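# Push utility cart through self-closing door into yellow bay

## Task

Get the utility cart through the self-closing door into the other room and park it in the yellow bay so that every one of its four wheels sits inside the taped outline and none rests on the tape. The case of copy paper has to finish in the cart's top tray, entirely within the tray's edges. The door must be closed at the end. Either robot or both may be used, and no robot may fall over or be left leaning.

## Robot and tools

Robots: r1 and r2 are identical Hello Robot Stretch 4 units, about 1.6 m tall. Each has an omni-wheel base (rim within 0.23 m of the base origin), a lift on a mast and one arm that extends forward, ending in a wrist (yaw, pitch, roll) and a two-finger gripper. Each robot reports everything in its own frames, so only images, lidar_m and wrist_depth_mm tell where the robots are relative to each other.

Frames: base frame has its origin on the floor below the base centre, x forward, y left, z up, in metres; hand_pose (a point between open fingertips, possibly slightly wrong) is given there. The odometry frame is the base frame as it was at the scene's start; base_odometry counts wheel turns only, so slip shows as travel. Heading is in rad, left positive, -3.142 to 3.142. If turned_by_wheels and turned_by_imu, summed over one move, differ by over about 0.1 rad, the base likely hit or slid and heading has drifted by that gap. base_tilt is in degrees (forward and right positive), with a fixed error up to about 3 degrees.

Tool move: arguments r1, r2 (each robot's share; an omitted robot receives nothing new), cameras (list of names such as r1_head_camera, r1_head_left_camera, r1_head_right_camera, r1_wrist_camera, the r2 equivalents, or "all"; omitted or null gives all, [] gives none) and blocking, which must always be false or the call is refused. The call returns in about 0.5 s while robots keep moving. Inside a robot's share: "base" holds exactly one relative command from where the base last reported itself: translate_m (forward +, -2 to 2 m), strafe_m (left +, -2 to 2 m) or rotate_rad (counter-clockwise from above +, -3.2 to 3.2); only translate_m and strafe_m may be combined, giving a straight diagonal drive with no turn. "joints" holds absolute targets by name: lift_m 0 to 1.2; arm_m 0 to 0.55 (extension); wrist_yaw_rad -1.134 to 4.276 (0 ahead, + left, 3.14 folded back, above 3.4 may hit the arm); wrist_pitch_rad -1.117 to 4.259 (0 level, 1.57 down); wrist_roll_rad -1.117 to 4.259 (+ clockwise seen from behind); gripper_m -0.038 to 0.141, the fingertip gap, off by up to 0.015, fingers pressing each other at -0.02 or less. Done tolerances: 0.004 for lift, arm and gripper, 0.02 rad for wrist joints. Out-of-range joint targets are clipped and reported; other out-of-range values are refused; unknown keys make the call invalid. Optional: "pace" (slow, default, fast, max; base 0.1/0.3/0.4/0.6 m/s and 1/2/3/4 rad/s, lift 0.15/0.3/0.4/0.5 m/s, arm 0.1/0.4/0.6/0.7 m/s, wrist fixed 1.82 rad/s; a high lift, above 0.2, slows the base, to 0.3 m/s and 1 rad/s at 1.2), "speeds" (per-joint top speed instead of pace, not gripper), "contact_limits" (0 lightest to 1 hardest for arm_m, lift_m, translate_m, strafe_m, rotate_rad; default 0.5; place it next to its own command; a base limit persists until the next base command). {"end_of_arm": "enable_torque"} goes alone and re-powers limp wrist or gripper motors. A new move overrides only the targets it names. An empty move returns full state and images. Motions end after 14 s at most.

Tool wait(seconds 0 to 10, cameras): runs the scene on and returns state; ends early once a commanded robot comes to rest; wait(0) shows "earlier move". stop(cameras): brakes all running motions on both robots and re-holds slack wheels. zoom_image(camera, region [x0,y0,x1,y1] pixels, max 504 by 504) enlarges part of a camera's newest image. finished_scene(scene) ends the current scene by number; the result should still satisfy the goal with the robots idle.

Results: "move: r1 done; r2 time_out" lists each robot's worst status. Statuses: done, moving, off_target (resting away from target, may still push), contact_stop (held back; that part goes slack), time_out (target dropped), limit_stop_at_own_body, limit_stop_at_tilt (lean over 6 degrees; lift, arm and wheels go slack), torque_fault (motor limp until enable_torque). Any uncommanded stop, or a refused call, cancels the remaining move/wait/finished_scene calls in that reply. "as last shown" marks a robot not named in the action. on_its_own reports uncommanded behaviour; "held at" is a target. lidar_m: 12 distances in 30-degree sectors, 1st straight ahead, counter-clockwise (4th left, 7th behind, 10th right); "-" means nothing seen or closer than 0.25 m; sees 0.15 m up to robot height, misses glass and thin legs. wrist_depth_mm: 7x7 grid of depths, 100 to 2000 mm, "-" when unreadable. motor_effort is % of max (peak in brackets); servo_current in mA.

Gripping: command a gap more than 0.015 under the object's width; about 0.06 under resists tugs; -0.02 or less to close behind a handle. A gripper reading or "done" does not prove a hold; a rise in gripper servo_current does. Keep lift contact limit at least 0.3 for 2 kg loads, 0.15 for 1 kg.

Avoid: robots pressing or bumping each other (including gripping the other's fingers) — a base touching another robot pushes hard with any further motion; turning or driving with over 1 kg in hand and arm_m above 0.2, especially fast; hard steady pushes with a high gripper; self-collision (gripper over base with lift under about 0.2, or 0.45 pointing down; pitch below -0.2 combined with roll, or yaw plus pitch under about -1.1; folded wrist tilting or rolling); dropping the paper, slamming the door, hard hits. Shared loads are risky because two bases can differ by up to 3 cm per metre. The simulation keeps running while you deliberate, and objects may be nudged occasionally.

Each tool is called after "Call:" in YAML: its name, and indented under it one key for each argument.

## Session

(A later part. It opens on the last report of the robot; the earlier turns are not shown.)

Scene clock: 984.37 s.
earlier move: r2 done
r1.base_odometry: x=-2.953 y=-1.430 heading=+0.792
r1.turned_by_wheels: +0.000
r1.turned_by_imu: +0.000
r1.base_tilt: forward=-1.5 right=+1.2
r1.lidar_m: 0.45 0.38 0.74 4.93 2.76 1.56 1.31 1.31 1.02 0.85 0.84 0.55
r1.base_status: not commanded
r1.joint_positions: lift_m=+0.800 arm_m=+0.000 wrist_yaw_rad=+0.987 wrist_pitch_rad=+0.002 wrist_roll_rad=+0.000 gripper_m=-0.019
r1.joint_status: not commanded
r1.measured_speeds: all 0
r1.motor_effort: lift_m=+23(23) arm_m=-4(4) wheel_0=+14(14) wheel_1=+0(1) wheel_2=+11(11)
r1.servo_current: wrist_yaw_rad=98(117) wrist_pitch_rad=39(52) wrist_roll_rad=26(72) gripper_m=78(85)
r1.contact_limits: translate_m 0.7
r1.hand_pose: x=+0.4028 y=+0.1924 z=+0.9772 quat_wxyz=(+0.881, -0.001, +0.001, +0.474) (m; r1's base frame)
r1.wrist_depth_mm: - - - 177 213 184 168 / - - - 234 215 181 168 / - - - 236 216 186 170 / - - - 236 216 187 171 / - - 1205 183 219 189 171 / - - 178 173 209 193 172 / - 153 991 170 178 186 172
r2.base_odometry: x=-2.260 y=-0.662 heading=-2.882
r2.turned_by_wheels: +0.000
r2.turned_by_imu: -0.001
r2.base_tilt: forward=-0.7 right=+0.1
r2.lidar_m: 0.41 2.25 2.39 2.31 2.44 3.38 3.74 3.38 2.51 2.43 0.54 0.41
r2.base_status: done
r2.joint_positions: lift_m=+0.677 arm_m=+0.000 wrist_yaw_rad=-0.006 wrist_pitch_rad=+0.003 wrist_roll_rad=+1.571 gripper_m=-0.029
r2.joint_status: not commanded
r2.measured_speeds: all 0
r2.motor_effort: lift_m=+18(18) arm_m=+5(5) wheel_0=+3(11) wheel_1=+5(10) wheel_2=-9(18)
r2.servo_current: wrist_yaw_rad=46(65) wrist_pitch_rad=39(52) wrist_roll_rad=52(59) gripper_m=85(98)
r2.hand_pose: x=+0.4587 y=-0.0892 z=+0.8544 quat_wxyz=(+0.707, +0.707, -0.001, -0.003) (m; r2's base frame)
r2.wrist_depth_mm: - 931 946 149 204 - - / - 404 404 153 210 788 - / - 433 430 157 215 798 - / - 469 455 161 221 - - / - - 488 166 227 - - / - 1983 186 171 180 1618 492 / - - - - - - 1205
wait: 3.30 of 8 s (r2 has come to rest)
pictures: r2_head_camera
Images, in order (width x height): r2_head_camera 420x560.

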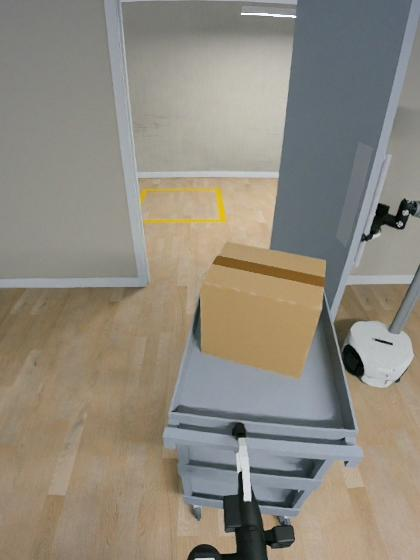

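Call:
move:
  blocking: false
  r2: {"base":{"strafe_m":-0.17},"pace":"slow"}
  cameras: []

Call:
wait:
  seconds: 4
  cameras: ["r2_head_camera","r2_head_right_camera"]

Scene clock: 994.43 s.
move: r2 moving
r1: as last shown
r1.base_tilt: forward=-1.6 right=+1.2
r1.lidar_m: 0.46 0.36 0.73 4.94 2.80 1.57 1.30 1.32 1.00 0.85 0.83 0.56
r1.motor_effort: lift_m=+23(23) arm_m=-3(4) wheel_0=+13(14) wheel_1=+0(1) wheel_2=+11(11)
r1.servo_current: wrist_yaw_rad=104(104) wrist_pitch_rad=39(52) wrist_roll_rad=59(65) gripper_m=72(78)
r1.contact_limits: translate_m 0.7
r1.wrist_depth_mm: - - - 178 213 184 168 / - - - 234 214 182 169 / - - - 236 216 187 170 / - - - 236 217 188 171 / - - 1255 183 218 187 171 / - - 178 173 208 193 171 / - 153 1008 171 178 185 173
r2.base_odometry: x=-2.264 y=-0.648 heading=-2.881
r2.turned_by_wheels: +0.000
r2.turned_by_imu: +0.001
r2.base_tilt: forward=-0.7 right=+0.1
r2.lidar_m: 0.40 2.23 2.42 2.33 2.44 3.40 3.74 3.39 2.51 2.40 1.51 0.41
r2.base_status: strafe_m moving
r2.joint_positions: lift_m=+0.677 arm_m=+0.000 wrist_yaw_rad=-0.002 wrist_pitch_rad=+0.003 wrist_roll_rad=+1.571 gripper_m=-0.029
r2.joint_status: not commanded
r2.measured_speeds: translate_m=-0.001 strafe_m=-0.056 rotate_rad=+0.004 lift_m=+0.000 arm_m=+0.000 wrist_yaw_rad=+0.025 wrist_pitch_rad=+0.000 wrist_roll_rad=+0.000
r2.motor_effort: lift_m=+18(18) arm_m=+5(5) wheel_0=+12(12) wheel_1=-7(9) wheel_2=+0(7)
r2.servo_current: wrist_yaw_rad=46(65) wrist_pitch_rad=46(46) wrist_roll_rad=52(52) gripper_m=85(91)
r2.hand_pose: x=+0.4590 y=-0.0881 z=+0.8544 quat_wxyz=(+0.707, +0.707, +0.000, -0.002) (m; r2's base frame)
r2.wrist_depth_mm: - - 904 146 201 - - / - 399 402 150 207 778 - / - 430 427 154 213 798 - / - 469 459 159 220 - - / - 1983 492 165 227 - - / - 1921 185 171 180 1618 508 / - - - - 241 - 1229
pictures: none
No camera images: "cameras" was empty.

Scene clock: 996.80 s.
earlier move: r2 done
r1.base_odometry: x=-2.953 y=-1.430 heading=+0.792
r1.turned_by_wheels: +0.000
r1.turned_by_imu: +0.000
r1.base_tilt: forward=-1.6 right=+1.2
r1.lidar_m: 0.45 0.36 0.65 1.41 2.76 1.57 1.34 1.31 0.99 0.84 0.84 0.54
r1.base_status: not commanded
r1.joint_positions: lift_m=+0.800 arm_m=+0.000 wrist_yaw_rad=+0.987 wrist_pitch_rad=+0.002 wrist_roll_rad=+0.000 gripper_m=-0.019
r1.joint_status: not commanded
r1.measured_speeds: all 0
r1.motor_effort: lift_m=+23(23) arm_m=-3(4) wheel_0=+14(15) wheel_1=+0(1) wheel_2=+11(11)
r1.servo_current: wrist_yaw_rad=98(117) wrist_pitch_rad=39(52) wrist_roll_rad=52(65) gripper_m=72(78)
r1.contact_limits: translate_m 0.7
r1.hand_pose: x=+0.4028 y=+0.1924 z=+0.9772 quat_wxyz=(+0.881, -0.001, +0.001, +0.474) (m; r1's base frame)
r1.wrist_depth_mm: - - - 177 213 184 168 / - - - 234 214 182 169 / - - - 235 216 186 170 / - - 715 237 218 187 170 / - 1366 723 183 217 188 171 / - - 178 173 209 193 172 / - 153 544 170 178 185 172
r2.base_odometry: x=-2.304 y=-0.498 heading=-2.881
r2.turned_by_wheels: +0.000
r2.turned_by_imu: +0.001
r2.base_tilt: forward=-0.6 right=+0.0
r2.lidar_m: 0.39 2.25 2.57 2.49 2.64 3.65 3.77 3.15 2.33 2.26 2.37 0.43
r2.base_status: done
r2.joint_positions: lift_m=+0.677 arm_m=+0.000 wrist_yaw_rad=+0.008 wrist_pitch_rad=+0.003 wrist_roll_rad=+1.571 gripper_m=-0.029
r2.joint_status: not commanded
r2.measured_speeds: all 0
r2.motor_effort: lift_m=+18(18) arm_m=+5(5) wheel_0=+5(21) wheel_1=-4(9) wheel_2=+0(7)
r2.servo_current: wrist_yaw_rad=65(72) wrist_pitch_rad=39(46) wrist_roll_rad=33(65) gripper_m=91(98)
r2.hand_pose: x=+0.4599 y=-0.0851 z=+0.8544 quat_wxyz=(+0.707, +0.707, +0.004, +0.002) (m; r2's base frame)
r2.wrist_depth_mm: - - 931 168 227 - - / - 427 931 169 228 778 - / - 439 436 170 229 820 - / - 459 452 171 229 820 - / - 1983 473 172 231 - - / - 1983 186 173 179 - - / - - - - - - 492
wait: 2.37 of 4 s (r2 has come to rest)
pictures: r2_head_camera, r2_head_right_camera
Images, in order (width x height): r2_head_camera 420x560, r2_head_right_camera 420x672.

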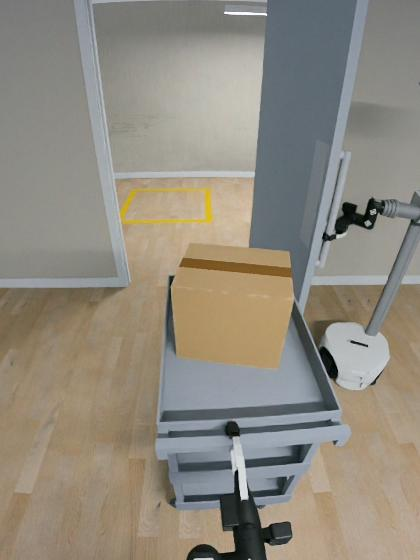

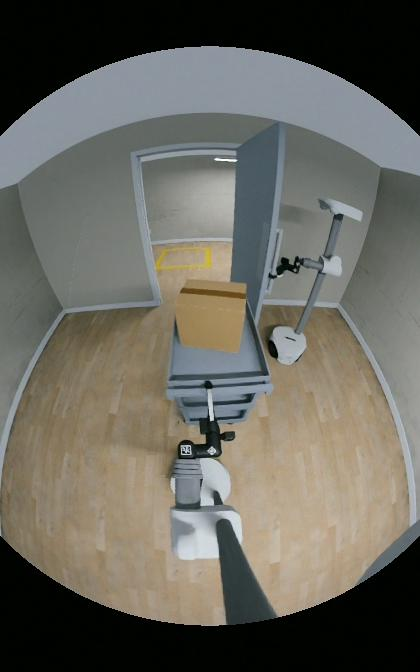

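Call:
move:
  blocking: false
  r2: {"base":{"translate_m":-0.5},"pace":"slow"}
  cameras: []

Call:
wait:
  seconds: 8
  cameras: []

Call:
move:
  blocking: false
  r2: {"base":{"strafe_m":-0.12},"pace":"slow"}
  cameras: []

Call:
wait:
  seconds: 4
  cameras: ["r2_head_camera"]

Scene clock: 1005.77 s.
move: r2 moving
r1: as last shown
r1.lidar_m: 0.44 0.36 0.68 1.41 2.76 1.54 1.31 1.30 1.00 0.84 0.84 0.55
r1.motor_effort: lift_m=+23(23) arm_m=-3(4) wheel_0=+14(14) wheel_1=+1(1) wheel_2=+11(11)
r1.servo_current: wrist_yaw_rad=104(111) wrist_pitch_rad=33(46) wrist_roll_rad=39(65) gripper_m=72(78)
r1.contact_limits: translate_m 0.7
r1.wrist_depth_mm: - - - 177 213 184 168 / - - - 233 213 182 169 / - - - 236 216 187 170 / - - 707 237 216 187 171 / - 1397 707 183 219 189 171 / - - 178 173 208 193 172 / - 153 544 170 178 186 172
r2.base_odometry: x=-2.292 y=-0.495 heading=-2.881
r2.turned_by_wheels: +0.000
r2.turned_by_imu: +0.000
r2.base_tilt: forward=-0.6 right=+0.1
r2.lidar_m: 0.39 2.23 2.55 2.48 2.61 3.64 3.77 3.16 2.37 2.25 2.39 0.43
r2.base_status: translate_m moving
r2.joint_positions: lift_m=+0.677 arm_m=+0.000 wrist_yaw_rad=+0.008 wrist_pitch_rad=+0.003 wrist_roll_rad=+1.571 gripper_m=-0.029
r2.joint_status: not commanded
r2.measured_speeds: translate_m=-0.048 strafe_m=+0.000 rotate_rad=-0.001 lift_m=+0.000 arm_m=+0.000 wrist_yaw_rad=+0.000 wrist_pitch_rad=+0.000 wrist_roll_rad=+0.000
r2.motor_effort: lift_m=+18(18) arm_m=-4(5) wheel_0=-8(8) wheel_1=-7(9) wheel_2=+15(17)
r2.servo_current: wrist_yaw_rad=52(65) wrist_pitch_rad=39(46) wrist_roll_rad=33(52) gripper_m=91(98)
r2.hand_pose: x=+0.4600 y=-0.0851 z=+0.8544 quat_wxyz=(+0.707, +0.707, +0.004, +0.002) (m; r2's base frame)
r2.wrist_depth_mm: - - 931 171 229 - - / - 904 917 172 230 759 - / - 442 439 172 231 820 - / - 462 452 232 232 831 - / - 1983 466 173 232 820 - / - 1921 186 173 179 - - / - - - - - - 488
pictures: none
No camera images: "cameras" was empty.

Scene clock: 1011.57 s.
earlier move: r2 done
r1.base_odometry: x=-2.953 y=-1.430 heading=+0.792
r1.turned_by_wheels: +0.000
r1.turned_by_imu: +0.000
r1.base_tilt: forward=-1.5 right=+1.3
r1.lidar_m: 0.44 0.37 0.87 1.08 2.77 1.57 1.29 1.32 1.01 0.85 0.85 0.54
r1.base_status: not commanded
r1.joint_positions: lift_m=+0.800 arm_m=+0.000 wrist_yaw_rad=+0.987 wrist_pitch_rad=+0.002 wrist_roll_rad=+0.000 gripper_m=-0.019
r1.joint_status: not commanded
r1.measured_speeds: all 0
r1.motor_effort: lift_m=+23(23) arm_m=-4(4) wheel_0=+14(15) wheel_1=+1(1) wheel_2=+11(11)
r1.servo_current: wrist_yaw_rad=98(124) wrist_pitch_rad=39(52) wrist_roll_rad=46(72) gripper_m=72(85)
r1.contact_limits: translate_m 0.7
r1.hand_pose: x=+0.4028 y=+0.1924 z=+0.9772 quat_wxyz=(+0.881, -0.001, +0.001, +0.474) (m; r1's base frame)
r1.wrist_depth_mm: - - - 178 213 185 168 / - - - 234 213 182 169 / - - - 236 216 186 170 / - 976 1042 236 216 187 171 / - 960 1008 183 218 189 172 / - 768 177 173 210 193 172 / - 145 - 171 178 186 172
r2.base_odometry: x=-1.821 y=-0.369 heading=-2.882
r2.turned_by_wheels: -0.001
r2.turned_by_imu: -0.002
r2.base_tilt: forward=-0.7 right=+0.1
r2.lidar_m: 0.39 2.79 2.62 2.49 2.64 3.29 3.23 3.15 2.30 2.25 2.36 0.45
r2.base_status: done
r2.joint_positions: lift_m=+0.677 arm_m=+0.000 wrist_yaw_rad=-0.004 wrist_pitch_rad=+0.003 wrist_roll_rad=+1.571 gripper_m=-0.029
r2.joint_status: not commanded
r2.measured_speeds: all 0
r2.motor_effort: lift_m=+18(18) arm_m=-4(5) wheel_0=-9(16) wheel_1=-5(9) wheel_2=+4(17)
r2.servo_current: wrist_yaw_rad=46(65) wrist_pitch_rad=39(52) wrist_roll_rad=46(65) gripper_m=91(98)
r2.hand_pose: x=+0.4590 y=-0.0885 z=+0.8544 quat_wxyz=(+0.707, +0.707, +0.000, -0.002) (m; r2's base frame)
r2.wrist_depth_mm: - - - 176 236 1430 - / - - - 176 235 768 - / - 445 442 175 234 820 - / - 462 455 175 235 831 - / - - 469 174 232 820 - / - - 187 173 177 - - / - - - - - 1756 508
wait: 5.80 of 8 s (r2 has come to rest)
pictures: none
No camera images: "cameras" was empty.

Scene clock: 1012.07 s.
move: r2 moving
r1: as last shown
r1.base_tilt: forward=-1.6 right=+1.2
r1.lidar_m: 0.44 0.38 0.90 1.09 2.78 1.55 1.30 1.30 1.01 0.84 0.84 0.56
r1.motor_effort: lift_m=+23(23) arm_m=-4(4) wheel_0=+14(14) wheel_1=+0(1) wheel_2=+11(11)
r1.servo_current: wrist_yaw_rad=85(111) wrist_pitch_rad=39(46) wrist_roll_rad=52(59) gripper_m=65(78)
r1.contact_limits: translate_m 0.7
r1.wrist_depth_mm: - - - 177 213 185 168 / - - - 234 215 182 169 / - - - 236 216 186 170 / - 976 1008 237 217 187 171 / - 946 1008 183 218 189 171 / - 759 177 173 210 192 172 / - 145 - 170 178 186 172
r2.base_odometry: x=-1.825 y=-0.356 heading=-2.882
r2.turned_by_wheels: +0.000
r2.turned_by_imu: +0.001
r2.base_tilt: forward=-0.7 right=+0.1
r2.lidar_m: 0.38 2.76 2.60 2.50 2.62 3.28 3.19 3.13 2.34 2.23 2.31 0.43
r2.base_status: strafe_m moving
r2.joint_positions: lift_m=+0.677 arm_m=+0.000 wrist_yaw_rad=-0.003 wrist_pitch_rad=+0.003 wrist_roll_rad=+1.571 gripper_m=-0.029
r2.joint_status: not commanded
r2.measured_speeds: translate_m=+0.000 strafe_m=-0.056 rotate_rad=+0.002 lift_m=+0.000 arm_m=+0.000 wrist_yaw_rad=+0.005 wrist_pitch_rad=+0.000 wrist_roll_rad=+0.000
r2.motor_effort: lift_m=+18(18) arm_m=-3(4) wheel_0=+9(9) wheel_1=-7(9) wheel_2=+0(4)
r2.servo_current: wrist_yaw_rad=52(59) wrist_pitch_rad=39(46) wrist_roll_rad=46(59) gripper_m=85(91)
r2.hand_pose: x=+0.4591 y=-0.0883 z=+0.8544 quat_wxyz=(+0.707, +0.707, +0.000, -0.002) (m; r2's base frame)
r2.wrist_depth_mm: - - - 173 232 1430 - / - - - 174 233 788 - / - 442 439 173 232 820 - / - 462 449 173 232 831 - / - - 466 173 233 831 - / - - 186 172 179 - - / - - - - - 1808 504
pictures: none
No camera images: "cameras" was empty.

Scene clock: 1013.93 s.
earlier move: r2 done
r1.base_odometry: x=-2.953 y=-1.430 heading=+0.792
r1.turned_by_wheels: +0.000
r1.turned_by_imu: +0.000
r1.base_tilt: forward=-1.6 right=+1.2
r1.lidar_m: 0.45 0.36 0.87 1.04 2.79 1.56 1.32 1.32 1.02 0.84 0.84 0.55
r1.base_status: not commanded
r1.joint_positions: lift_m=+0.800 arm_m=+0.000 wrist_yaw_rad=+0.987 wrist_pitch_rad=+0.002 wrist_roll_rad=+0.000 gripper_m=-0.019
r1.joint_status: not commanded
r1.measured_speeds: all 0
r1.motor_effort: lift_m=+23(23) arm_m=-4(4) wheel_0=+14(14) wheel_1=+0(1) wheel_2=+11(11)
r1.servo_current: wrist_yaw_rad=98(117) wrist_pitch_rad=39(52) wrist_roll_rad=52(65) gripper_m=72(85)
r1.contact_limits: translate_m 0.7
r1.hand_pose: x=+0.4028 y=+0.1924 z=+0.9772 quat_wxyz=(+0.881, -0.001, +0.001, +0.474) (m; r1's base frame)
r1.wrist_depth_mm: - - - 177 213 185 168 / - - - 234 214 182 168 / - - - 236 215 187 171 / - 931 1008 236 216 187 171 / 1537 917 960 183 219 189 171 / 1576 741 177 173 208 193 172 / 1576 145 - 171 178 186 172
r2.base_odometry: x=-1.852 y=-0.254 heading=-2.882
r2.turned_by_wheels: +0.000
r2.turned_by_imu: +0.001
r2.base_tilt: forward=-0.7 right=+0.0
r2.lidar_m: 0.36 2.73 2.70 2.62 2.76 3.31 3.22 2.98 2.21 2.14 2.24 0.44
r2.base_status: done
r2.joint_positions: lift_m=+0.677 arm_m=+0.000 wrist_yaw_rad=+0.008 wrist_pitch_rad=+0.003 wrist_roll_rad=+1.571 gripper_m=-0.029
r2.joint_status: not commanded
r2.measured_speeds: all 0
r2.motor_effort: lift_m=+18(18) arm_m=-4(4) wheel_0=+8(20) wheel_1=-2(9) wheel_2=+0(4)
r2.servo_current: wrist_yaw_rad=52(72) wrist_pitch_rad=46(46) wrist_roll_rad=46(59) gripper_m=91(98)
r2.hand_pose: x=+0.4600 y=-0.0852 z=+0.8544 quat_wxyz=(+0.707, +0.707, +0.004, +0.002) (m; r2's base frame)
r2.wrist_depth_mm: - - - 196 260 1366 1255 / - - - 250 252 1708 517 / - - 455 186 246 788 - / - 459 455 182 240 842 - / - - 459 178 236 831 - / - - 186 173 179 809 - / - - 466 - 224 - -
wait: 1.87 of 4 s (r2 has come to rest)
pictures: r2_head_camera
Images, in order (width x height): r2_head_camera 420x560.

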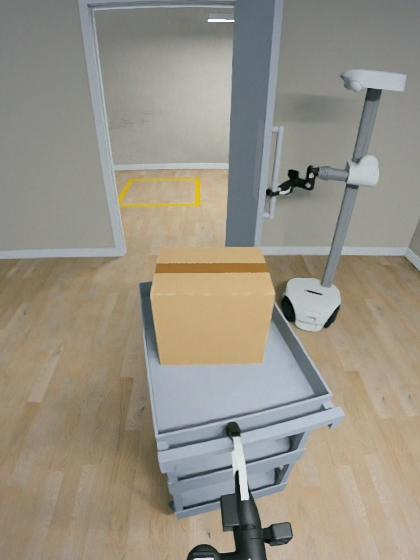

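Call:
move:
  blocking: false
  r2: {"base":{"strafe_m":-0.08},"pace":"slow"}
  cameras: []

Call:
wait:
  seconds: 3
  cameras: []

Call:
move:
  blocking: false
  r2: {"base":{"translate_m":0.4,"strafe_m":0.16},"pace":"slow"}
  cameras: []

Call:
wait:
  seconds: 8
  cameras: ["r2_head_camera"]

Scene clock: 1021.77 s.
move: r2 moving
r1: as last shown
r1.lidar_m: 0.44 0.36 0.85 1.01 2.81 1.58 1.28 1.32 0.98 0.85 0.84 0.53
r1.servo_current: wrist_yaw_rad=104(104) wrist_pitch_rad=33(46) wrist_roll_rad=46(65) gripper_m=72(78)
r1.contact_limits: translate_m 0.7
r1.wrist_depth_mm: - - - 177 213 185 168 / - - - 234 215 182 168 / - - - 236 216 186 170 / 1618 917 1060 236 217 187 171 / 1537 917 1008 183 218 189 171 / - 741 177 173 210 192 172 / 1618 144 - 170 178 186 172
r2.base_odometry: x=-1.855 y=-0.240 heading=-2.881
r2.turned_by_wheels: +0.001
r2.turned_by_imu: +0.001
r2.base_tilt: forward=-0.7 right=+0.0
r2.lidar_m: 0.37 2.75 2.74 2.64 2.77 3.29 3.22 2.94 2.20 2.12 2.22 0.43
r2.base_status: strafe_m moving
r2.joint_positions: lift_m=+0.677 arm_m=+0.000 wrist_yaw_rad=+0.008 wrist_pitch_rad=+0.003 wrist_roll_rad=+1.571 gripper_m=-0.029
r2.joint_status: not commanded
r2.measured_speeds: translate_m=+0.000 strafe_m=-0.056 rotate_rad=+0.002 lift_m=+0.000 arm_m=+0.000 wrist_yaw_rad=+0.000 wrist_pitch_rad=+0.000 wrist_roll_rad=+0.000
r2.motor_effort: lift_m=+18(18) arm_m=-4(4) wheel_0=+13(15) wheel_1=-5(8) wheel_2=+1(1)
r2.servo_current: wrist_yaw_rad=59(65) wrist_pitch_rad=39(39) wrist_roll_rad=46(59) gripper_m=85(98)
r2.hand_pose: x=+0.4600 y=-0.0852 z=+0.8544 quat_wxyz=(+0.707, +0.707, +0.004, +0.002) (m; r2's base frame)
r2.wrist_depth_mm: - - - 200 264 1366 1255 / - - - 252 254 1756 - / - - 455 188 248 798 - / - 455 459 183 241 842 - / - - 459 178 236 820 - / - - 189 174 180 809 - / - - 469 - 225 - -
pictures: none
No camera images: "cameras" was empty.

Scene clock: 1023.20 s.
earlier move: r2 done
r1.base_odometry: x=-2.953 y=-1.430 heading=+0.792
r1.turned_by_wheels: +0.000
r1.turned_by_imu: +0.000
r1.base_tilt: forward=-1.6 right=+1.3
r1.lidar_m: 0.45 0.36 0.84 1.01 2.76 1.53 1.32 1.32 1.01 0.85 0.85 0.57
r1.base_status: not commanded
r1.joint_positions: lift_m=+0.800 arm_m=+0.000 wrist_yaw_rad=+0.987 wrist_pitch_rad=+0.002 wrist_roll_rad=+0.000 gripper_m=-0.019
r1.joint_status: not commanded
r1.measured_speeds: all 0
r1.motor_effort: lift_m=+23(23) arm_m=-4(4) wheel_0=+13(14) wheel_1=+0(1) wheel_2=+11(11)
r1.servo_current: wrist_yaw_rad=104(124) wrist_pitch_rad=46(52) wrist_roll_rad=59(65) gripper_m=72(78)
r1.contact_limits: translate_m 0.7
r1.hand_pose: x=+0.4028 y=+0.1924 z=+0.9772 quat_wxyz=(+0.881, -0.001, +0.001, +0.474) (m; r1's base frame)
r1.wrist_depth_mm: - - - 177 213 185 168 / - - - 234 214 182 169 / - - - 236 216 187 170 / 1537 917 1042 238 216 187 170 / 1255 891 991 183 218 188 171 / - 723 178 173 209 193 172 / - 144 - 170 178 185 173
r2.base_odometry: x=-1.872 y=-0.177 heading=-2.881
r2.turned_by_wheels: +0.000
r2.turned_by_imu: +0.000
r2.base_tilt: forward=-0.7 right=+0.1
r2.lidar_m: 0.35 2.78 2.80 2.67 2.83 3.29 3.22 2.89 2.14 2.04 2.14 0.45
r2.base_status: done
r2.joint_positions: lift_m=+0.677 arm_m=+0.000 wrist_yaw_rad=+0.004 wrist_pitch_rad=+0.003 wrist_roll_rad=+1.571 gripper_m=-0.029
r2.joint_status: not commanded
r2.measured_speeds: all 0
r2.motor_effort: lift_m=+18(18) arm_m=-4(4) wheel_0=+6(15) wheel_1=-3(8) wheel_2=+0(1)
r2.servo_current: wrist_yaw_rad=52(65) wrist_pitch_rad=39(52) wrist_roll_rad=46(59) gripper_m=85(98)
r2.hand_pose: x=+0.4597 y=-0.0863 z=+0.8544 quat_wxyz=(+0.707, +0.707, +0.002, +0.000) (m; r2's base frame)
r2.wrist_depth_mm: - - - 222 293 1366 1182 / - - - 211 276 1537 535 / - - - 200 260 1808 - / - - 462 190 248 854 - / - - 459 182 237 820 - / - - 186 173 178 798 - / - - 445 - 220 - -
wait: 1.43 of 3 s (r2 has come to rest)
pictures: none
No camera images: "cameras" was empty.

Scene clock: 1023.70 s.
move: r2 moving
r1: as last shown
r1.base_tilt: forward=-1.6 right=+1.2
r1.lidar_m: 0.45 0.39 0.84 0.99 2.76 1.57 1.30 1.32 1.01 0.84 0.82 0.57
r1.motor_effort: lift_m=+23(23) arm_m=-4(4) wheel_0=+13(14) wheel_1=+0(0) wheel_2=+11(11)
r1.servo_current: wrist_yaw_rad=111(111) wrist_pitch_rad=46(46) wrist_roll_rad=52(59) gripper_m=72(78)
r1.contact_limits: translate_m 0.7
r1.wrist_depth_mm: - - - 177 213 184 167 / - - - 234 213 181 169 / - - - 236 216 187 170 / 1537 917 1042 236 217 187 171 / 1229 891 976 183 219 187 171 / - 723 177 173 210 193 172 / - 145 - 170 178 186 172
r2.base_odometry: x=-1.883 y=-0.184 heading=-2.882
r2.turned_by_wheels: +0.000
r2.turned_by_imu: +0.000
r2.base_tilt: forward=-0.7 right=+0.1
r2.lidar_m: 0.37 2.77 2.79 2.70 2.80 3.32 3.24 2.90 2.14 2.06 2.13 0.44
r2.base_status: translate_m moving; strafe_m moving
r2.joint_positions: lift_m=+0.677 arm_m=+0.000 wrist_yaw_rad=-0.001 wrist_pitch_rad=+0.003 wrist_roll_rad=+1.571 gripper_m=-0.029
r2.joint_status: not commanded
r2.measured_speeds: translate_m=+0.049 strafe_m=+0.020 rotate_rad=-0.001 lift_m=+0.000 arm_m=+0.000 wrist_yaw_rad=-0.017 wrist_pitch_rad=+0.000 wrist_roll_rad=+0.000
r2.motor_effort: lift_m=+18(18) arm_m=-2(4) wheel_0=+4(10) wheel_1=+8(9) wheel_2=-16(16)
r2.servo_current: wrist_yaw_rad=52(59) wrist_pitch_rad=39(46) wrist_roll_rad=39(52) gripper_m=91(91)
r2.hand_pose: x=+0.4592 y=-0.0877 z=+0.8544 quat_wxyz=(+0.707, +0.707, +0.001, -0.001) (m; r2's base frame)
r2.wrist_depth_mm: - - - 229 301 1281 1205 / - - - 272 281 1537 496 / - - - 258 264 1756 - / - - 469 192 250 854 - / - - 459 182 238 820 - / - 459 186 172 179 798 - / - - 442 - 217 - -
pictures: none
No camera images: "cameras" was empty.

Scene clock: 1028.73 s.
earlier move: r2 done
r1.base_odometry: x=-2.953 y=-1.430 heading=+0.792
r1.turned_by_wheels: +0.000
r1.turned_by_imu: +0.000
r1.base_tilt: forward=-1.6 right=+1.2
r1.lidar_m: 0.43 0.37 0.65 1.03 2.76 1.56 1.33 1.31 1.02 0.83 0.85 0.54
r1.base_status: not commanded
r1.joint_positions: lift_m=+0.800 arm_m=+0.000 wrist_yaw_rad=+0.987 wrist_pitch_rad=+0.002 wrist_roll_rad=+0.000 gripper_m=-0.019
r1.joint_status: not commanded
r1.measured_speeds: all 0
r1.motor_effort: lift_m=+23(23) arm_m=-3(4) wheel_0=+14(15) wheel_1=+0(1) wheel_2=+11(11)
r1.servo_current: wrist_yaw_rad=98(124) wrist_pitch_rad=52(52) wrist_roll_rad=46(72) gripper_m=78(78)
r1.contact_limits: translate_m 0.7
r1.hand_pose: x=+0.4028 y=+0.1924 z=+0.9772 quat_wxyz=(+0.881, -0.001, +0.001, +0.474) (m; r1's base frame)
r1.wrist_depth_mm: - - - 177 213 185 167 / - - - 234 214 182 169 / - - - 236 216 187 170 / - 1430 640 236 216 187 171 / - 1182 640 183 218 187 171 / - - 180 173 209 193 171 / - 153 179 171 178 186 172
r2.base_odometry: x=-2.217 y=-0.434 heading=-2.882
r2.turned_by_wheels: +0.000
r2.turned_by_imu: -0.002
r2.base_tilt: forward=-0.7 right=+0.0
r2.lidar_m: 0.39 2.32 2.62 2.53 2.64 3.65 3.67 3.11 2.31 2.21 2.32 0.44
r2.base_status: done
r2.joint_positions: lift_m=+0.677 arm_m=+0.000 wrist_yaw_rad=-0.009 wrist_pitch_rad=+0.003 wrist_roll_rad=+1.571 gripper_m=-0.029
r2.joint_status: not commanded
r2.measured_speeds: all 0
r2.motor_effort: lift_m=+18(18) arm_m=+4(4) wheel_0=+3(10) wheel_1=+3(9) wheel_2=-9(18)
r2.servo_current: wrist_yaw_rad=59(78) wrist_pitch_rad=39(52) wrist_roll_rad=52(59) gripper_m=91(98)
r2.hand_pose: x=+0.4585 y=-0.0899 z=+0.8544 quat_wxyz=(+0.707, +0.707, -0.002, -0.004) (m; r2's base frame)
r2.wrist_depth_mm: - - - 184 245 1576 1098 / - - 1042 181 242 1576 - / - 445 442 178 238 798 - / - 459 455 177 236 842 - / - - 459 174 233 820 - / - - 186 172 180 - - / - - 484 - 227 - -
wait: 5.03 of 8 s (r2 has come to rest)
pictures: r2_head_camera
Images, in order (width x height): r2_head_camera 420x560.

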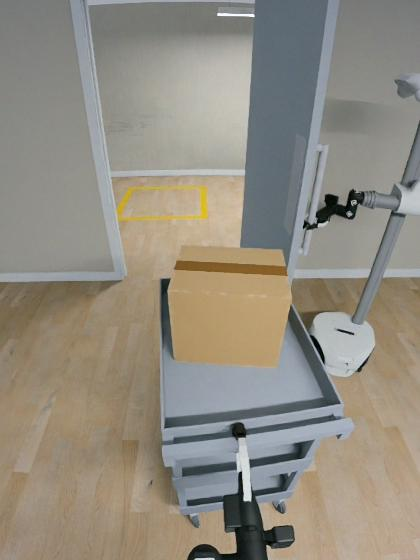

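Call:
move:
  blocking: false
  r2: {"base":{"translate_m":-0.65,"strafe_m":0.42},"pace":"slow"}
  cameras: []

Call:
wait:
  seconds: 10
  cameras: ["r2_head_camera"]

Scene clock: 1042.43 s.
move: r2 moving
r1: as last shown
r1.lidar_m: 0.45 0.37 0.67 1.02 2.76 1.57 1.32 1.30 0.98 0.85 0.85 0.57
r1.motor_effort: lift_m=+23(23) arm_m=-3(4) wheel_0=+14(14) wheel_1=+0(1) wheel_2=+11(11)
r1.servo_current: wrist_yaw_rad=104(111) wrist_pitch_rad=39(46) wrist_roll_rad=26(65) gripper_m=65(78)
r1.contact_limits: translate_m 0.7
r1.wrist_depth_mm: - - - 177 213 184 168 / - - - 234 213 182 169 / - - - 235 216 187 170 / - 1430 654 237 217 187 171 / - 1255 647 183 218 189 171 / - - 181 173 210 192 172 / - 153 179 170 178 186 172
r2.base_odometry: x=-2.205 y=-0.438 heading=-2.882
r2.turned_by_wheels: +0.000
r2.turned_by_imu: +0.000
r2.base_tilt: forward=-0.7 right=+0.1
r2.lidar_m: 0.37 2.35 2.63 2.52 2.64 3.69 3.63 3.15 2.35 2.22 2.34 0.44
r2.base_status: translate_m moving; strafe_m moving
r2.joint_positions: lift_m=+0.677 arm_m=+0.000 wrist_yaw_rad=-0.007 wrist_pitch_rad=+0.003 wrist_roll_rad=+1.571 gripper_m=-0.029
r2.joint_status: not commanded
r2.measured_speeds: translate_m=-0.047 strafe_m=+0.030 rotate_rad=+0.000 lift_m=+0.000 arm_m=+0.000 wrist_yaw_rad=+0.000 wrist_pitch_rad=+0.000 wrist_roll_rad=+0.000
r2.motor_effort: lift_m=+18(18) arm_m=+4(4) wheel_0=-13(15) wheel_1=+2(5) wheel_2=+11(12)
r2.servo_current: wrist_yaw_rad=65(85) wrist_pitch_rad=39(46) wrist_roll_rad=39(59) gripper_m=91(91)
r2.hand_pose: x=+0.4587 y=-0.0894 z=+0.8544 quat_wxyz=(+0.707, +0.707, -0.001, -0.003) (m; r2's base frame)
r2.wrist_depth_mm: - - - 182 243 1618 496 / - - 1098 180 241 750 - / - 445 445 179 237 798 - / - 455 452 234 236 820 - / - - 466 174 233 809 - / - - 186 173 172 - - / - - 480 - 229 - 508
pictures: none
No camera images: "cameras" was empty.

Scene clock: 1050.83 s.
earlier move: r2 done
r1.base_odometry: x=-2.953 y=-1.430 heading=+0.792
r1.turned_by_wheels: +0.000
r1.turned_by_imu: -0.001
r1.base_tilt: forward=-1.6 right=+1.2
r1.lidar_m: 0.44 0.37 1.32 1.32 2.78 1.56 1.31 1.30 1.01 0.84 0.85 0.57
r1.base_status: not commanded
r1.joint_positions: lift_m=+0.800 arm_m=+0.000 wrist_yaw_rad=+0.987 wrist_pitch_rad=+0.002 wrist_roll_rad=+0.000 gripper_m=-0.019
r1.joint_status: not commanded
r1.measured_speeds: all 0
r1.motor_effort: lift_m=+23(23) arm_m=-4(4) wheel_0=+14(14) wheel_1=+1(1) wheel_2=+11(11)
r1.servo_current: wrist_yaw_rad=91(124) wrist_pitch_rad=46(52) wrist_roll_rad=33(72) gripper_m=72(78)
r1.contact_limits: translate_m 0.7
r1.hand_pose: x=+0.4028 y=+0.1924 z=+0.9772 quat_wxyz=(+0.881, -0.001, +0.001, +0.474) (m; r1's base frame)
r1.wrist_depth_mm: - - - 177 213 185 168 / - - - 235 214 182 169 / - - - 236 215 187 170 / - - 1397 238 217 187 170 / - 1336 1336 183 218 188 171 / - - 181 173 210 193 172 / - 144 176 170 178 186 172
r2.base_odometry: x=-1.481 y=-0.672 heading=-2.881
r2.turned_by_wheels: +0.000
r2.turned_by_imu: +0.001
r2.base_tilt: forward=-0.7 right=+0.0
r2.lidar_m: 0.44 2.99 2.21 2.11 2.19 3.05 2.93 3.05 2.73 2.60 0.39 0.36
r2.base_status: done
r2.joint_positions: lift_m=+0.677 arm_m=+0.000 wrist_yaw_rad=+0.002 wrist_pitch_rad=+0.003 wrist_roll_rad=+1.571 gripper_m=-0.029
r2.joint_status: not commanded
r2.measured_speeds: all 0
r2.motor_effort: lift_m=+18(18) arm_m=-3(4) wheel_0=-6(15) wheel_1=+3(7) wheel_2=+8(15)
r2.servo_current: wrist_yaw_rad=46(85) wrist_pitch_rad=46(52) wrist_roll_rad=52(65) gripper_m=85(104)
r2.hand_pose: x=+0.4595 y=-0.0868 z=+0.8544 quat_wxyz=(+0.707, +0.707, +0.002, +0.000) (m; r2's base frame)
r2.wrist_depth_mm: - 347 345 - 149 - - / - 389 387 102 163 - - / - 455 439 110 178 - - / - - 517 127 198 1618 - / - - - 140 223 1708 492 / - - 186 159 178 1661 1229 / - - - - 330 325 332
wait: 8.40 of 10 s (r2 has come to rest)
pictures: r2_head_camera
Images, in order (width x height): r2_head_camera 420x560.

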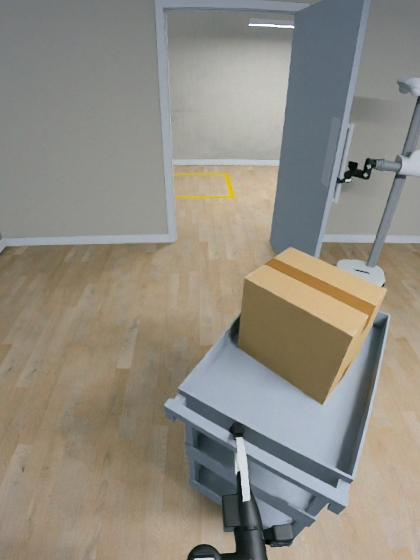

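Call:
move:
  blocking: false
  r2: {"base":{"translate_m":-0.6},"pace":"slow"}
  cameras: []

Call:
wait:
  seconds: 10
  cameras: ["r2_head_camera"]

Scene clock: 1057.13 s.
move: r2 moving
r1: as last shown
r1.turned_by_imu: +0.000
r1.lidar_m: 0.45 0.37 1.33 1.35 2.75 1.57 1.31 1.32 1.01 0.84 0.84 0.57
r1.motor_effort: lift_m=+23(23) arm_m=-3(4) wheel_0=+14(14) wheel_1=+0(1) wheel_2=+11(11)
r1.servo_current: wrist_yaw_rad=98(104) wrist_pitch_rad=39(52) wrist_roll_rad=39(52) gripper_m=72(78)
r1.contact_limits: translate_m 0.7
r1.wrist_depth_mm: - - - 177 213 185 167 / - - - 234 215 182 169 / - - - 234 215 186 170 / - - 1464 237 217 187 171 / - 1336 1366 183 217 187 171 / - - 180 173 210 193 172 / - 144 176 170 178 186 172
r2.base_odometry: x=-1.469 y=-0.669 heading=-2.881
r2.turned_by_wheels: +0.000
r2.turned_by_imu: +0.001
r2.base_tilt: forward=-0.6 right=+0.1
r2.lidar_m: 0.44 2.96 2.19 2.11 2.20 3.02 2.92 3.04 2.70 2.60 0.37 0.34
r2.base_status: translate_m moving
r2.joint_positions: lift_m=+0.677 arm_m=+0.000 wrist_yaw_rad=+0.002 wrist_pitch_rad=+0.003 wrist_roll_rad=+1.571 gripper_m=-0.029
r2.joint_status: not commanded
r2.measured_speeds: translate_m=-0.049 strafe_m=+0.001 rotate_rad=+0.003 lift_m=+0.000 arm_m=+0.000 wrist_yaw_rad=+0.000 wrist_pitch_rad=+0.000 wrist_roll_rad=+0.000
r2.motor_effort: lift_m=+18(18) arm_m=-4(4) wheel_0=-7(11) wheel_1=-7(8) wheel_2=+13(13)
r2.servo_current: wrist_yaw_rad=52(52) wrist_pitch_rad=46(46) wrist_roll_rad=52(52) gripper_m=98(98)
r2.hand_pose: x=+0.4595 y=-0.0868 z=+0.8544 quat_wxyz=(+0.707, +0.707, +0.002, +0.000) (m; r2's base frame)
r2.wrist_depth_mm: - 345 340 - 147 - - / - 387 387 102 161 - - / - 455 442 108 177 - - / - - 521 125 197 1661 - / - - - 138 222 1661 488 / - - 187 158 178 1661 1205 / - - - - 330 329 334
pictures: none
No camera images: "cameras" was empty.

Scene clock: 1063.90 s.
earlier move: r2 done
r1.base_odometry: x=-2.953 y=-1.430 heading=+0.792
r1.turned_by_wheels: +0.000
r1.turned_by_imu: +0.000
r1.base_tilt: forward=-1.6 right=+1.2
r1.lidar_m: 0.44 0.37 1.85 1.80 2.77 1.55 1.29 1.32 0.98 0.85 0.83 0.56
r1.base_status: not commanded
r1.joint_positions: lift_m=+0.800 arm_m=+0.000 wrist_yaw_rad=+0.987 wrist_pitch_rad=+0.002 wrist_roll_rad=+0.000 gripper_m=-0.019
r1.joint_status: not commanded
r1.measured_speeds: all 0
r1.motor_effort: lift_m=+23(23) arm_m=-3(4) wheel_0=+14(14) wheel_1=+0(1) wheel_2=+11(11)
r1.servo_current: wrist_yaw_rad=98(117) wrist_pitch_rad=46(52) wrist_roll_rad=39(72) gripper_m=72(85)
r1.contact_limits: translate_m 0.7
r1.hand_pose: x=+0.4028 y=+0.1924 z=+0.9772 quat_wxyz=(+0.881, -0.001, +0.001, +0.474) (m; r1's base frame)
r1.wrist_depth_mm: - - - 177 213 185 168 / - - - 235 215 182 169 / - - - 235 216 187 170 / - - - 237 217 187 171 / - - - 183 219 188 171 / - - 179 173 209 193 171 / - 153 - 170 179 186 172
r2.base_odometry: x=-0.902 y=-0.517 heading=-2.881
r2.turned_by_wheels: +0.000
r2.turned_by_imu: +0.003
r2.base_tilt: forward=-0.7 right=+0.1
r2.lidar_m: 0.43 2.97 2.22 2.10 2.22 2.44 2.31 2.46 2.72 2.62 2.73 0.41
r2.base_status: done
r2.joint_positions: lift_m=+0.677 arm_m=+0.000 wrist_yaw_rad=+0.004 wrist_pitch_rad=+0.003 wrist_roll_rad=+1.571 gripper_m=-0.029
r2.joint_status: not commanded
r2.measured_speeds: all 0
r2.motor_effort: lift_m=+18(18) arm_m=-4(4) wheel_0=-3(11) wheel_1=-5(8) wheel_2=+9(15)
r2.servo_current: wrist_yaw_rad=46(65) wrist_pitch_rad=33(46) wrist_roll_rad=46(65) gripper_m=85(104)
r2.hand_pose: x=+0.4596 y=-0.0864 z=+0.8544 quat_wxyz=(+0.707, +0.707, +0.002, +0.000) (m; r2's base frame)
r2.wrist_depth_mm: - - 466 133 187 - - / - 389 394 140 196 - - / - 433 427 146 205 788 - / - - 459 154 217 - - / - - 504 162 226 1983 - / - - 187 169 179 1661 492 / - - - - - - 1255
wait: 6.77 of 10 s (r2 has come to rest)
pictures: r2_head_camera
Images, in order (width x height): r2_head_camera 420x560.

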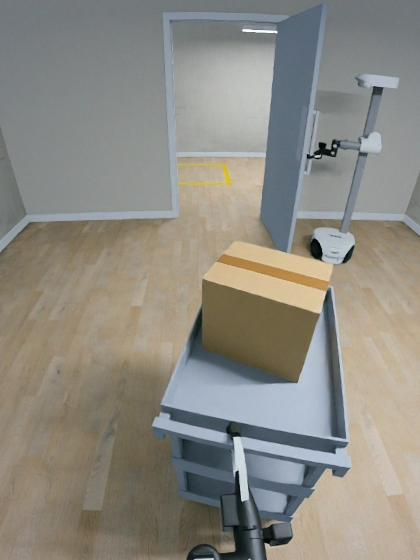

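Call:
move:
  blocking: false
  r2: {"base":{"translate_m":-0.25,"strafe_m":-0.1},"pace":"slow"}
  cameras: []

Call:
wait:
  seconds: 10
  cameras: ["r2_head_camera"]

Scene clock: 1070.60 s.
move: r2 moving
r1: as last shown
r1.lidar_m: 0.43 0.38 1.85 1.82 2.78 1.57 1.31 1.32 1.02 0.83 0.83 0.57
r1.motor_effort: lift_m=+23(23) arm_m=-4(4) wheel_0=+14(14) wheel_1=+0(1) wheel_2=+11(11)
r1.servo_current: wrist_yaw_rad=98(111) wrist_pitch_rad=39(46) wrist_roll_rad=39(59) gripper_m=72(78)
r1.contact_limits: translate_m 0.7
r1.wrist_depth_mm: - - - 177 213 185 168 / - - - 234 214 182 169 / - - - 236 216 187 170 / - - - 237 216 187 171 / - - - 183 219 188 172 / - - 179 173 210 192 172 / - 153 - 170 179 186 172
r2.base_odometry: x=-0.891 y=-0.509 heading=-2.881
r2.turned_by_wheels: +0.000
r2.turned_by_imu: +0.001
r2.base_tilt: forward=-0.7 right=+0.1
r2.lidar_m: 0.42 2.97 2.20 2.11 2.24 2.38 2.32 2.41 2.70 2.60 2.71 0.39
r2.base_status: translate_m moving; strafe_m moving
r2.joint_positions: lift_m=+0.677 arm_m=+0.000 wrist_yaw_rad=+0.004 wrist_pitch_rad=+0.003 wrist_roll_rad=+1.571 gripper_m=-0.029
r2.joint_status: not commanded
r2.measured_speeds: translate_m=-0.048 strafe_m=-0.019 rotate_rad=+0.001 lift_m=+0.000 arm_m=+0.000 wrist_yaw_rad=+0.009 wrist_pitch_rad=+0.000 wrist_roll_rad=+0.000
r2.motor_effort: lift_m=+18(18) arm_m=-3(4) wheel_0=-2(6) wheel_1=-7(9) wheel_2=+13(15)
r2.servo_current: wrist_yaw_rad=39(65) wrist_pitch_rad=39(46) wrist_roll_rad=52(59) gripper_m=85(98)
r2.hand_pose: x=+0.4597 y=-0.0861 z=+0.8544 quat_wxyz=(+0.707, +0.707, +0.003, +0.001) (m; r2's base frame)
r2.wrist_depth_mm: - - 473 133 187 - - / - 392 392 140 195 - - / - 430 427 146 206 788 - / - - 466 154 216 - - / - - 504 162 227 1983 - / - - 186 169 179 1661 488 / - - - - - 1808 1205
pictures: none
No camera images: "cameras" was empty.

Scene clock: 1074.00 s.
earlier move: r2 done
r1.base_odometry: x=-2.953 y=-1.430 heading=+0.792
r1.turned_by_wheels: +0.000
r1.turned_by_imu: +0.000
r1.base_tilt: forward=-1.6 right=+1.2
r1.lidar_m: 0.45 0.34 2.09 1.94 2.75 1.57 1.31 1.32 1.00 0.85 0.85 0.58
r1.base_status: not commanded
r1.joint_positions: lift_m=+0.800 arm_m=+0.000 wrist_yaw_rad=+0.987 wrist_pitch_rad=+0.002 wrist_roll_rad=+0.000 gripper_m=-0.019
r1.joint_status: not commanded
r1.measured_speeds: all 0
r1.on_its_own: wrist_yaw_rad is at rest, and its servo_current (111 mA) is outside its rest range (0 to 104 mA)
r1.motor_effort: lift_m=+23(23) arm_m=-4(4) wheel_0=+14(15) wheel_1=+0(1) wheel_2=+11(11)
r1.servo_current: wrist_yaw_rad=111(124) wrist_pitch_rad=46(46) wrist_roll_rad=65(72) gripper_m=72(78)
r1.contact_limits: translate_m 0.7
r1.hand_pose: x=+0.4028 y=+0.1924 z=+0.9772 quat_wxyz=(+0.881, -0.001, +0.001, +0.474) (m; r1's base frame)
r1.wrist_depth_mm: - - - 177 213 185 167 / - - - 234 214 182 169 / - - - 236 215 186 170 / - - - 236 218 187 171 / - - - 183 219 189 171 / - - 182 174 209 193 172 / - 153 - 170 178 186 172
r2.base_odometry: x=-0.687 y=-0.356 heading=-2.881
r2.turned_by_wheels: +0.000
r2.turned_by_imu: +0.001
r2.base_tilt: forward=-0.6 right=+0.0
r2.lidar_m: 0.39 0.41 2.32 2.20 2.33 2.14 2.08 2.15 2.60 2.51 2.63 0.44
r2.base_status: done
r2.joint_positions: lift_m=+0.677 arm_m=+0.000 wrist_yaw_rad=+0.007 wrist_pitch_rad=+0.003 wrist_roll_rad=+1.571 gripper_m=-0.029
r2.joint_status: not commanded
r2.measured_speeds: all 0
r2.motor_effort: lift_m=+18(18) arm_m=-4(4) wheel_0=+0(8) wheel_1=-4(9) wheel_2=+10(16)
r2.servo_current: wrist_yaw_rad=46(65) wrist_pitch_rad=39(52) wrist_roll_rad=59(59) gripper_m=91(98)
r2.hand_pose: x=+0.4599 y=-0.0853 z=+0.8544 quat_wxyz=(+0.707, +0.707, +0.004, +0.002) (m; r2's base frame)
r2.wrist_depth_mm: - - - 166 224 1756 - / - - - 168 226 768 - / - 436 430 169 228 820 - / - 459 452 170 229 820 - / - - 469 172 231 - - / - - 188 173 179 - - / - - - - - - 504
wait: 3.40 of 10 s (r2 has come to rest)
pictures: r2_head_camera
Images, in order (width x height): r2_head_camera 420x560.

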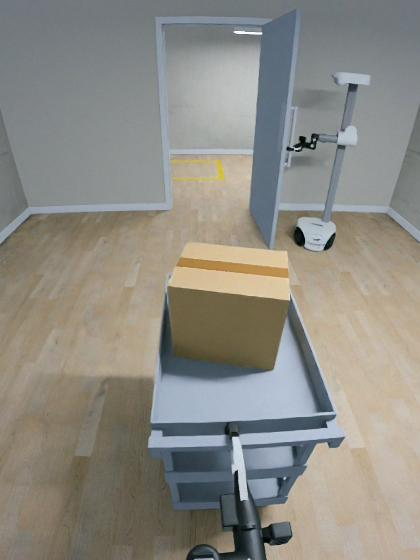

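Call:
move:
  blocking: false
  r2: {"base":{"translate_m":0.4},"pace":"slow"}
  cameras: []

Call:
wait:
  seconds: 10
  cameras: ["r2_head_camera"]

Scene clock: 1079.97 s.
move: r2 moving
r1.base_odometry: x=-2.953 y=-1.430 heading=+0.792
r1.turned_by_wheels: +0.000
r1.turned_by_imu: +0.000
r1.base_tilt: forward=-1.6 right=+1.2
r1.lidar_m: 0.43 0.37 2.06 1.93 2.76 1.57 1.31 1.32 0.99 0.84 0.82 0.55
r1.base_status: not commanded
r1.joint_positions: lift_m=+0.800 arm_m=+0.000 wrist_yaw_rad=+0.987 wrist_pitch_rad=+0.002 wrist_roll_rad=+0.000 gripper_m=-0.019
r1.joint_status: not commanded
r1.measured_speeds: all 0
r1.motor_effort: lift_m=+23(23) arm_m=-3(4) wheel_0=+14(14) wheel_1=+0(1) wheel_2=+11(11)
r1.servo_current: wrist_yaw_rad=91(117) wrist_pitch_rad=33(52) wrist_roll_rad=46(52) gripper_m=72(78)
r1.contact_limits: translate_m 0.7
r1.hand_pose: x=+0.4028 y=+0.1924 z=+0.9772 quat_wxyz=(+0.881, -0.001, +0.001, +0.474) (m; r1's base frame)
r1.wrist_depth_mm: - - - 177 213 185 168 / - - - 235 214 182 168 / - - - 236 216 186 170 / - - - 237 217 187 171 / - - - 183 219 188 171 / - - 181 173 210 193 172 / - 153 - 170 178 186 172
r2.base_odometry: x=-0.698 y=-0.360 heading=-2.880
r2.turned_by_wheels: +0.001
r2.turned_by_imu: +0.001
r2.base_tilt: forward=-0.7 right=+0.0
r2.lidar_m: 0.41 0.43 2.30 2.20 2.34 2.16 2.09 2.18 2.60 2.50 2.62 0.42
r2.base_status: translate_m moving
r2.joint_positions: lift_m=+0.677 arm_m=+0.000 wrist_yaw_rad=+0.007 wrist_pitch_rad=+0.003 wrist_roll_rad=+1.571 gripper_m=-0.029
r2.joint_status: not commanded
r2.measured_speeds: translate_m=+0.048 strafe_m=+0.001 rotate_rad=+0.001 lift_m=+0.000 arm_m=+0.000 wrist_yaw_rad=+0.000 wrist_pitch_rad=+0.000 wrist_roll_rad=+0.000
r2.motor_effort: lift_m=+18(18) arm_m=-1(4) wheel_0=+12(15) wheel_1=+7(9) wheel_2=-10(12)
r2.servo_current: wrist_yaw_rad=65(65) wrist_pitch_rad=39(39) wrist_roll_rad=46(59) gripper_m=85(91)
r2.hand_pose: x=+0.4599 y=-0.0853 z=+0.8544 quat_wxyz=(+0.707, +0.707, +0.004, +0.002) (m; r2's base frame)
r2.wrist_depth_mm: - - - 165 223 1708 - / - - - 167 224 768 - / - 436 427 168 227 - - / - 455 449 170 229 - - / - - 469 171 231 - - / - - 189 172 179 - - / - - - - - - 504
pictures: none
No camera images: "cameras" was empty.

Scene clock: 1084.77 s.
earlier move: r2 done
r1.base_odometry: x=-2.953 y=-1.430 heading=+0.792
r1.turned_by_wheels: +0.000
r1.turned_by_imu: +0.000
r1.base_tilt: forward=-1.6 right=+1.2
r1.lidar_m: 0.44 0.37 1.64 1.61 2.75 1.58 1.30 1.31 1.00 0.82 0.82 0.51
r1.base_status: not commanded
r1.joint_positions: lift_m=+0.800 arm_m=+0.000 wrist_yaw_rad=+0.987 wrist_pitch_rad=+0.002 wrist_roll_rad=+0.000 gripper_m=-0.019
r1.joint_status: not commanded
r1.measured_speeds: all 0
r1.motor_effort: lift_m=+23(23) arm_m=-4(4) wheel_0=+14(15) wheel_1=+0(1) wheel_2=+11(11)
r1.servo_current: wrist_yaw_rad=91(130) wrist_pitch_rad=33(52) wrist_roll_rad=59(65) gripper_m=78(78)
r1.contact_limits: translate_m 0.7
r1.hand_pose: x=+0.4028 y=+0.1924 z=+0.9772 quat_wxyz=(+0.881, -0.001, +0.001, +0.474) (m; r1's base frame)
r1.wrist_depth_mm: - - - 178 213 185 168 / - - - 234 215 182 168 / - - - 236 215 187 169 / - 1618 - 237 216 187 170 / - 1618 - 183 218 189 171 / - - 179 173 210 193 172 / - 144 - 170 178 185 172
r2.base_odometry: x=-1.073 y=-0.459 heading=-2.881
r2.turned_by_wheels: -0.001
r2.turned_by_imu: -0.003
r2.base_tilt: forward=-0.7 right=+0.1
r2.lidar_m: 0.41 3.14 2.31 2.22 2.30 2.59 2.47 2.59 2.60 2.51 2.64 0.43
r2.base_status: done
r2.joint_positions: lift_m=+0.677 arm_m=+0.000 wrist_yaw_rad=-0.006 wrist_pitch_rad=+0.003 wrist_roll_rad=+1.571 gripper_m=-0.029
r2.joint_status: not commanded
r2.measured_speeds: all 0
r2.motor_effort: lift_m=+18(18) arm_m=+4(4) wheel_0=+2(15) wheel_1=+3(9) wheel_2=-10(16)
r2.servo_current: wrist_yaw_rad=52(65) wrist_pitch_rad=39(52) wrist_roll_rad=46(59) gripper_m=91(98)
r2.hand_pose: x=+0.4587 y=-0.0893 z=+0.8544 quat_wxyz=(+0.707, +0.707, -0.001, -0.003) (m; r2's base frame)
r2.wrist_depth_mm: - - - 146 200 - - / - 404 404 150 206 778 - / - 430 427 154 213 778 - / - 466 455 159 220 - - / - - 492 165 227 - - / - - 186 171 180 1661 500 / - - - - 243 - 1229
wait: 4.80 of 10 s (r2 has come to rest)
pictures: r2_head_camera
Images, in order (width x height): r2_head_camera 420x560.

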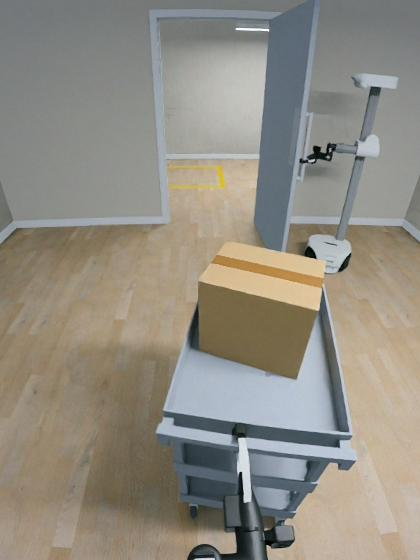

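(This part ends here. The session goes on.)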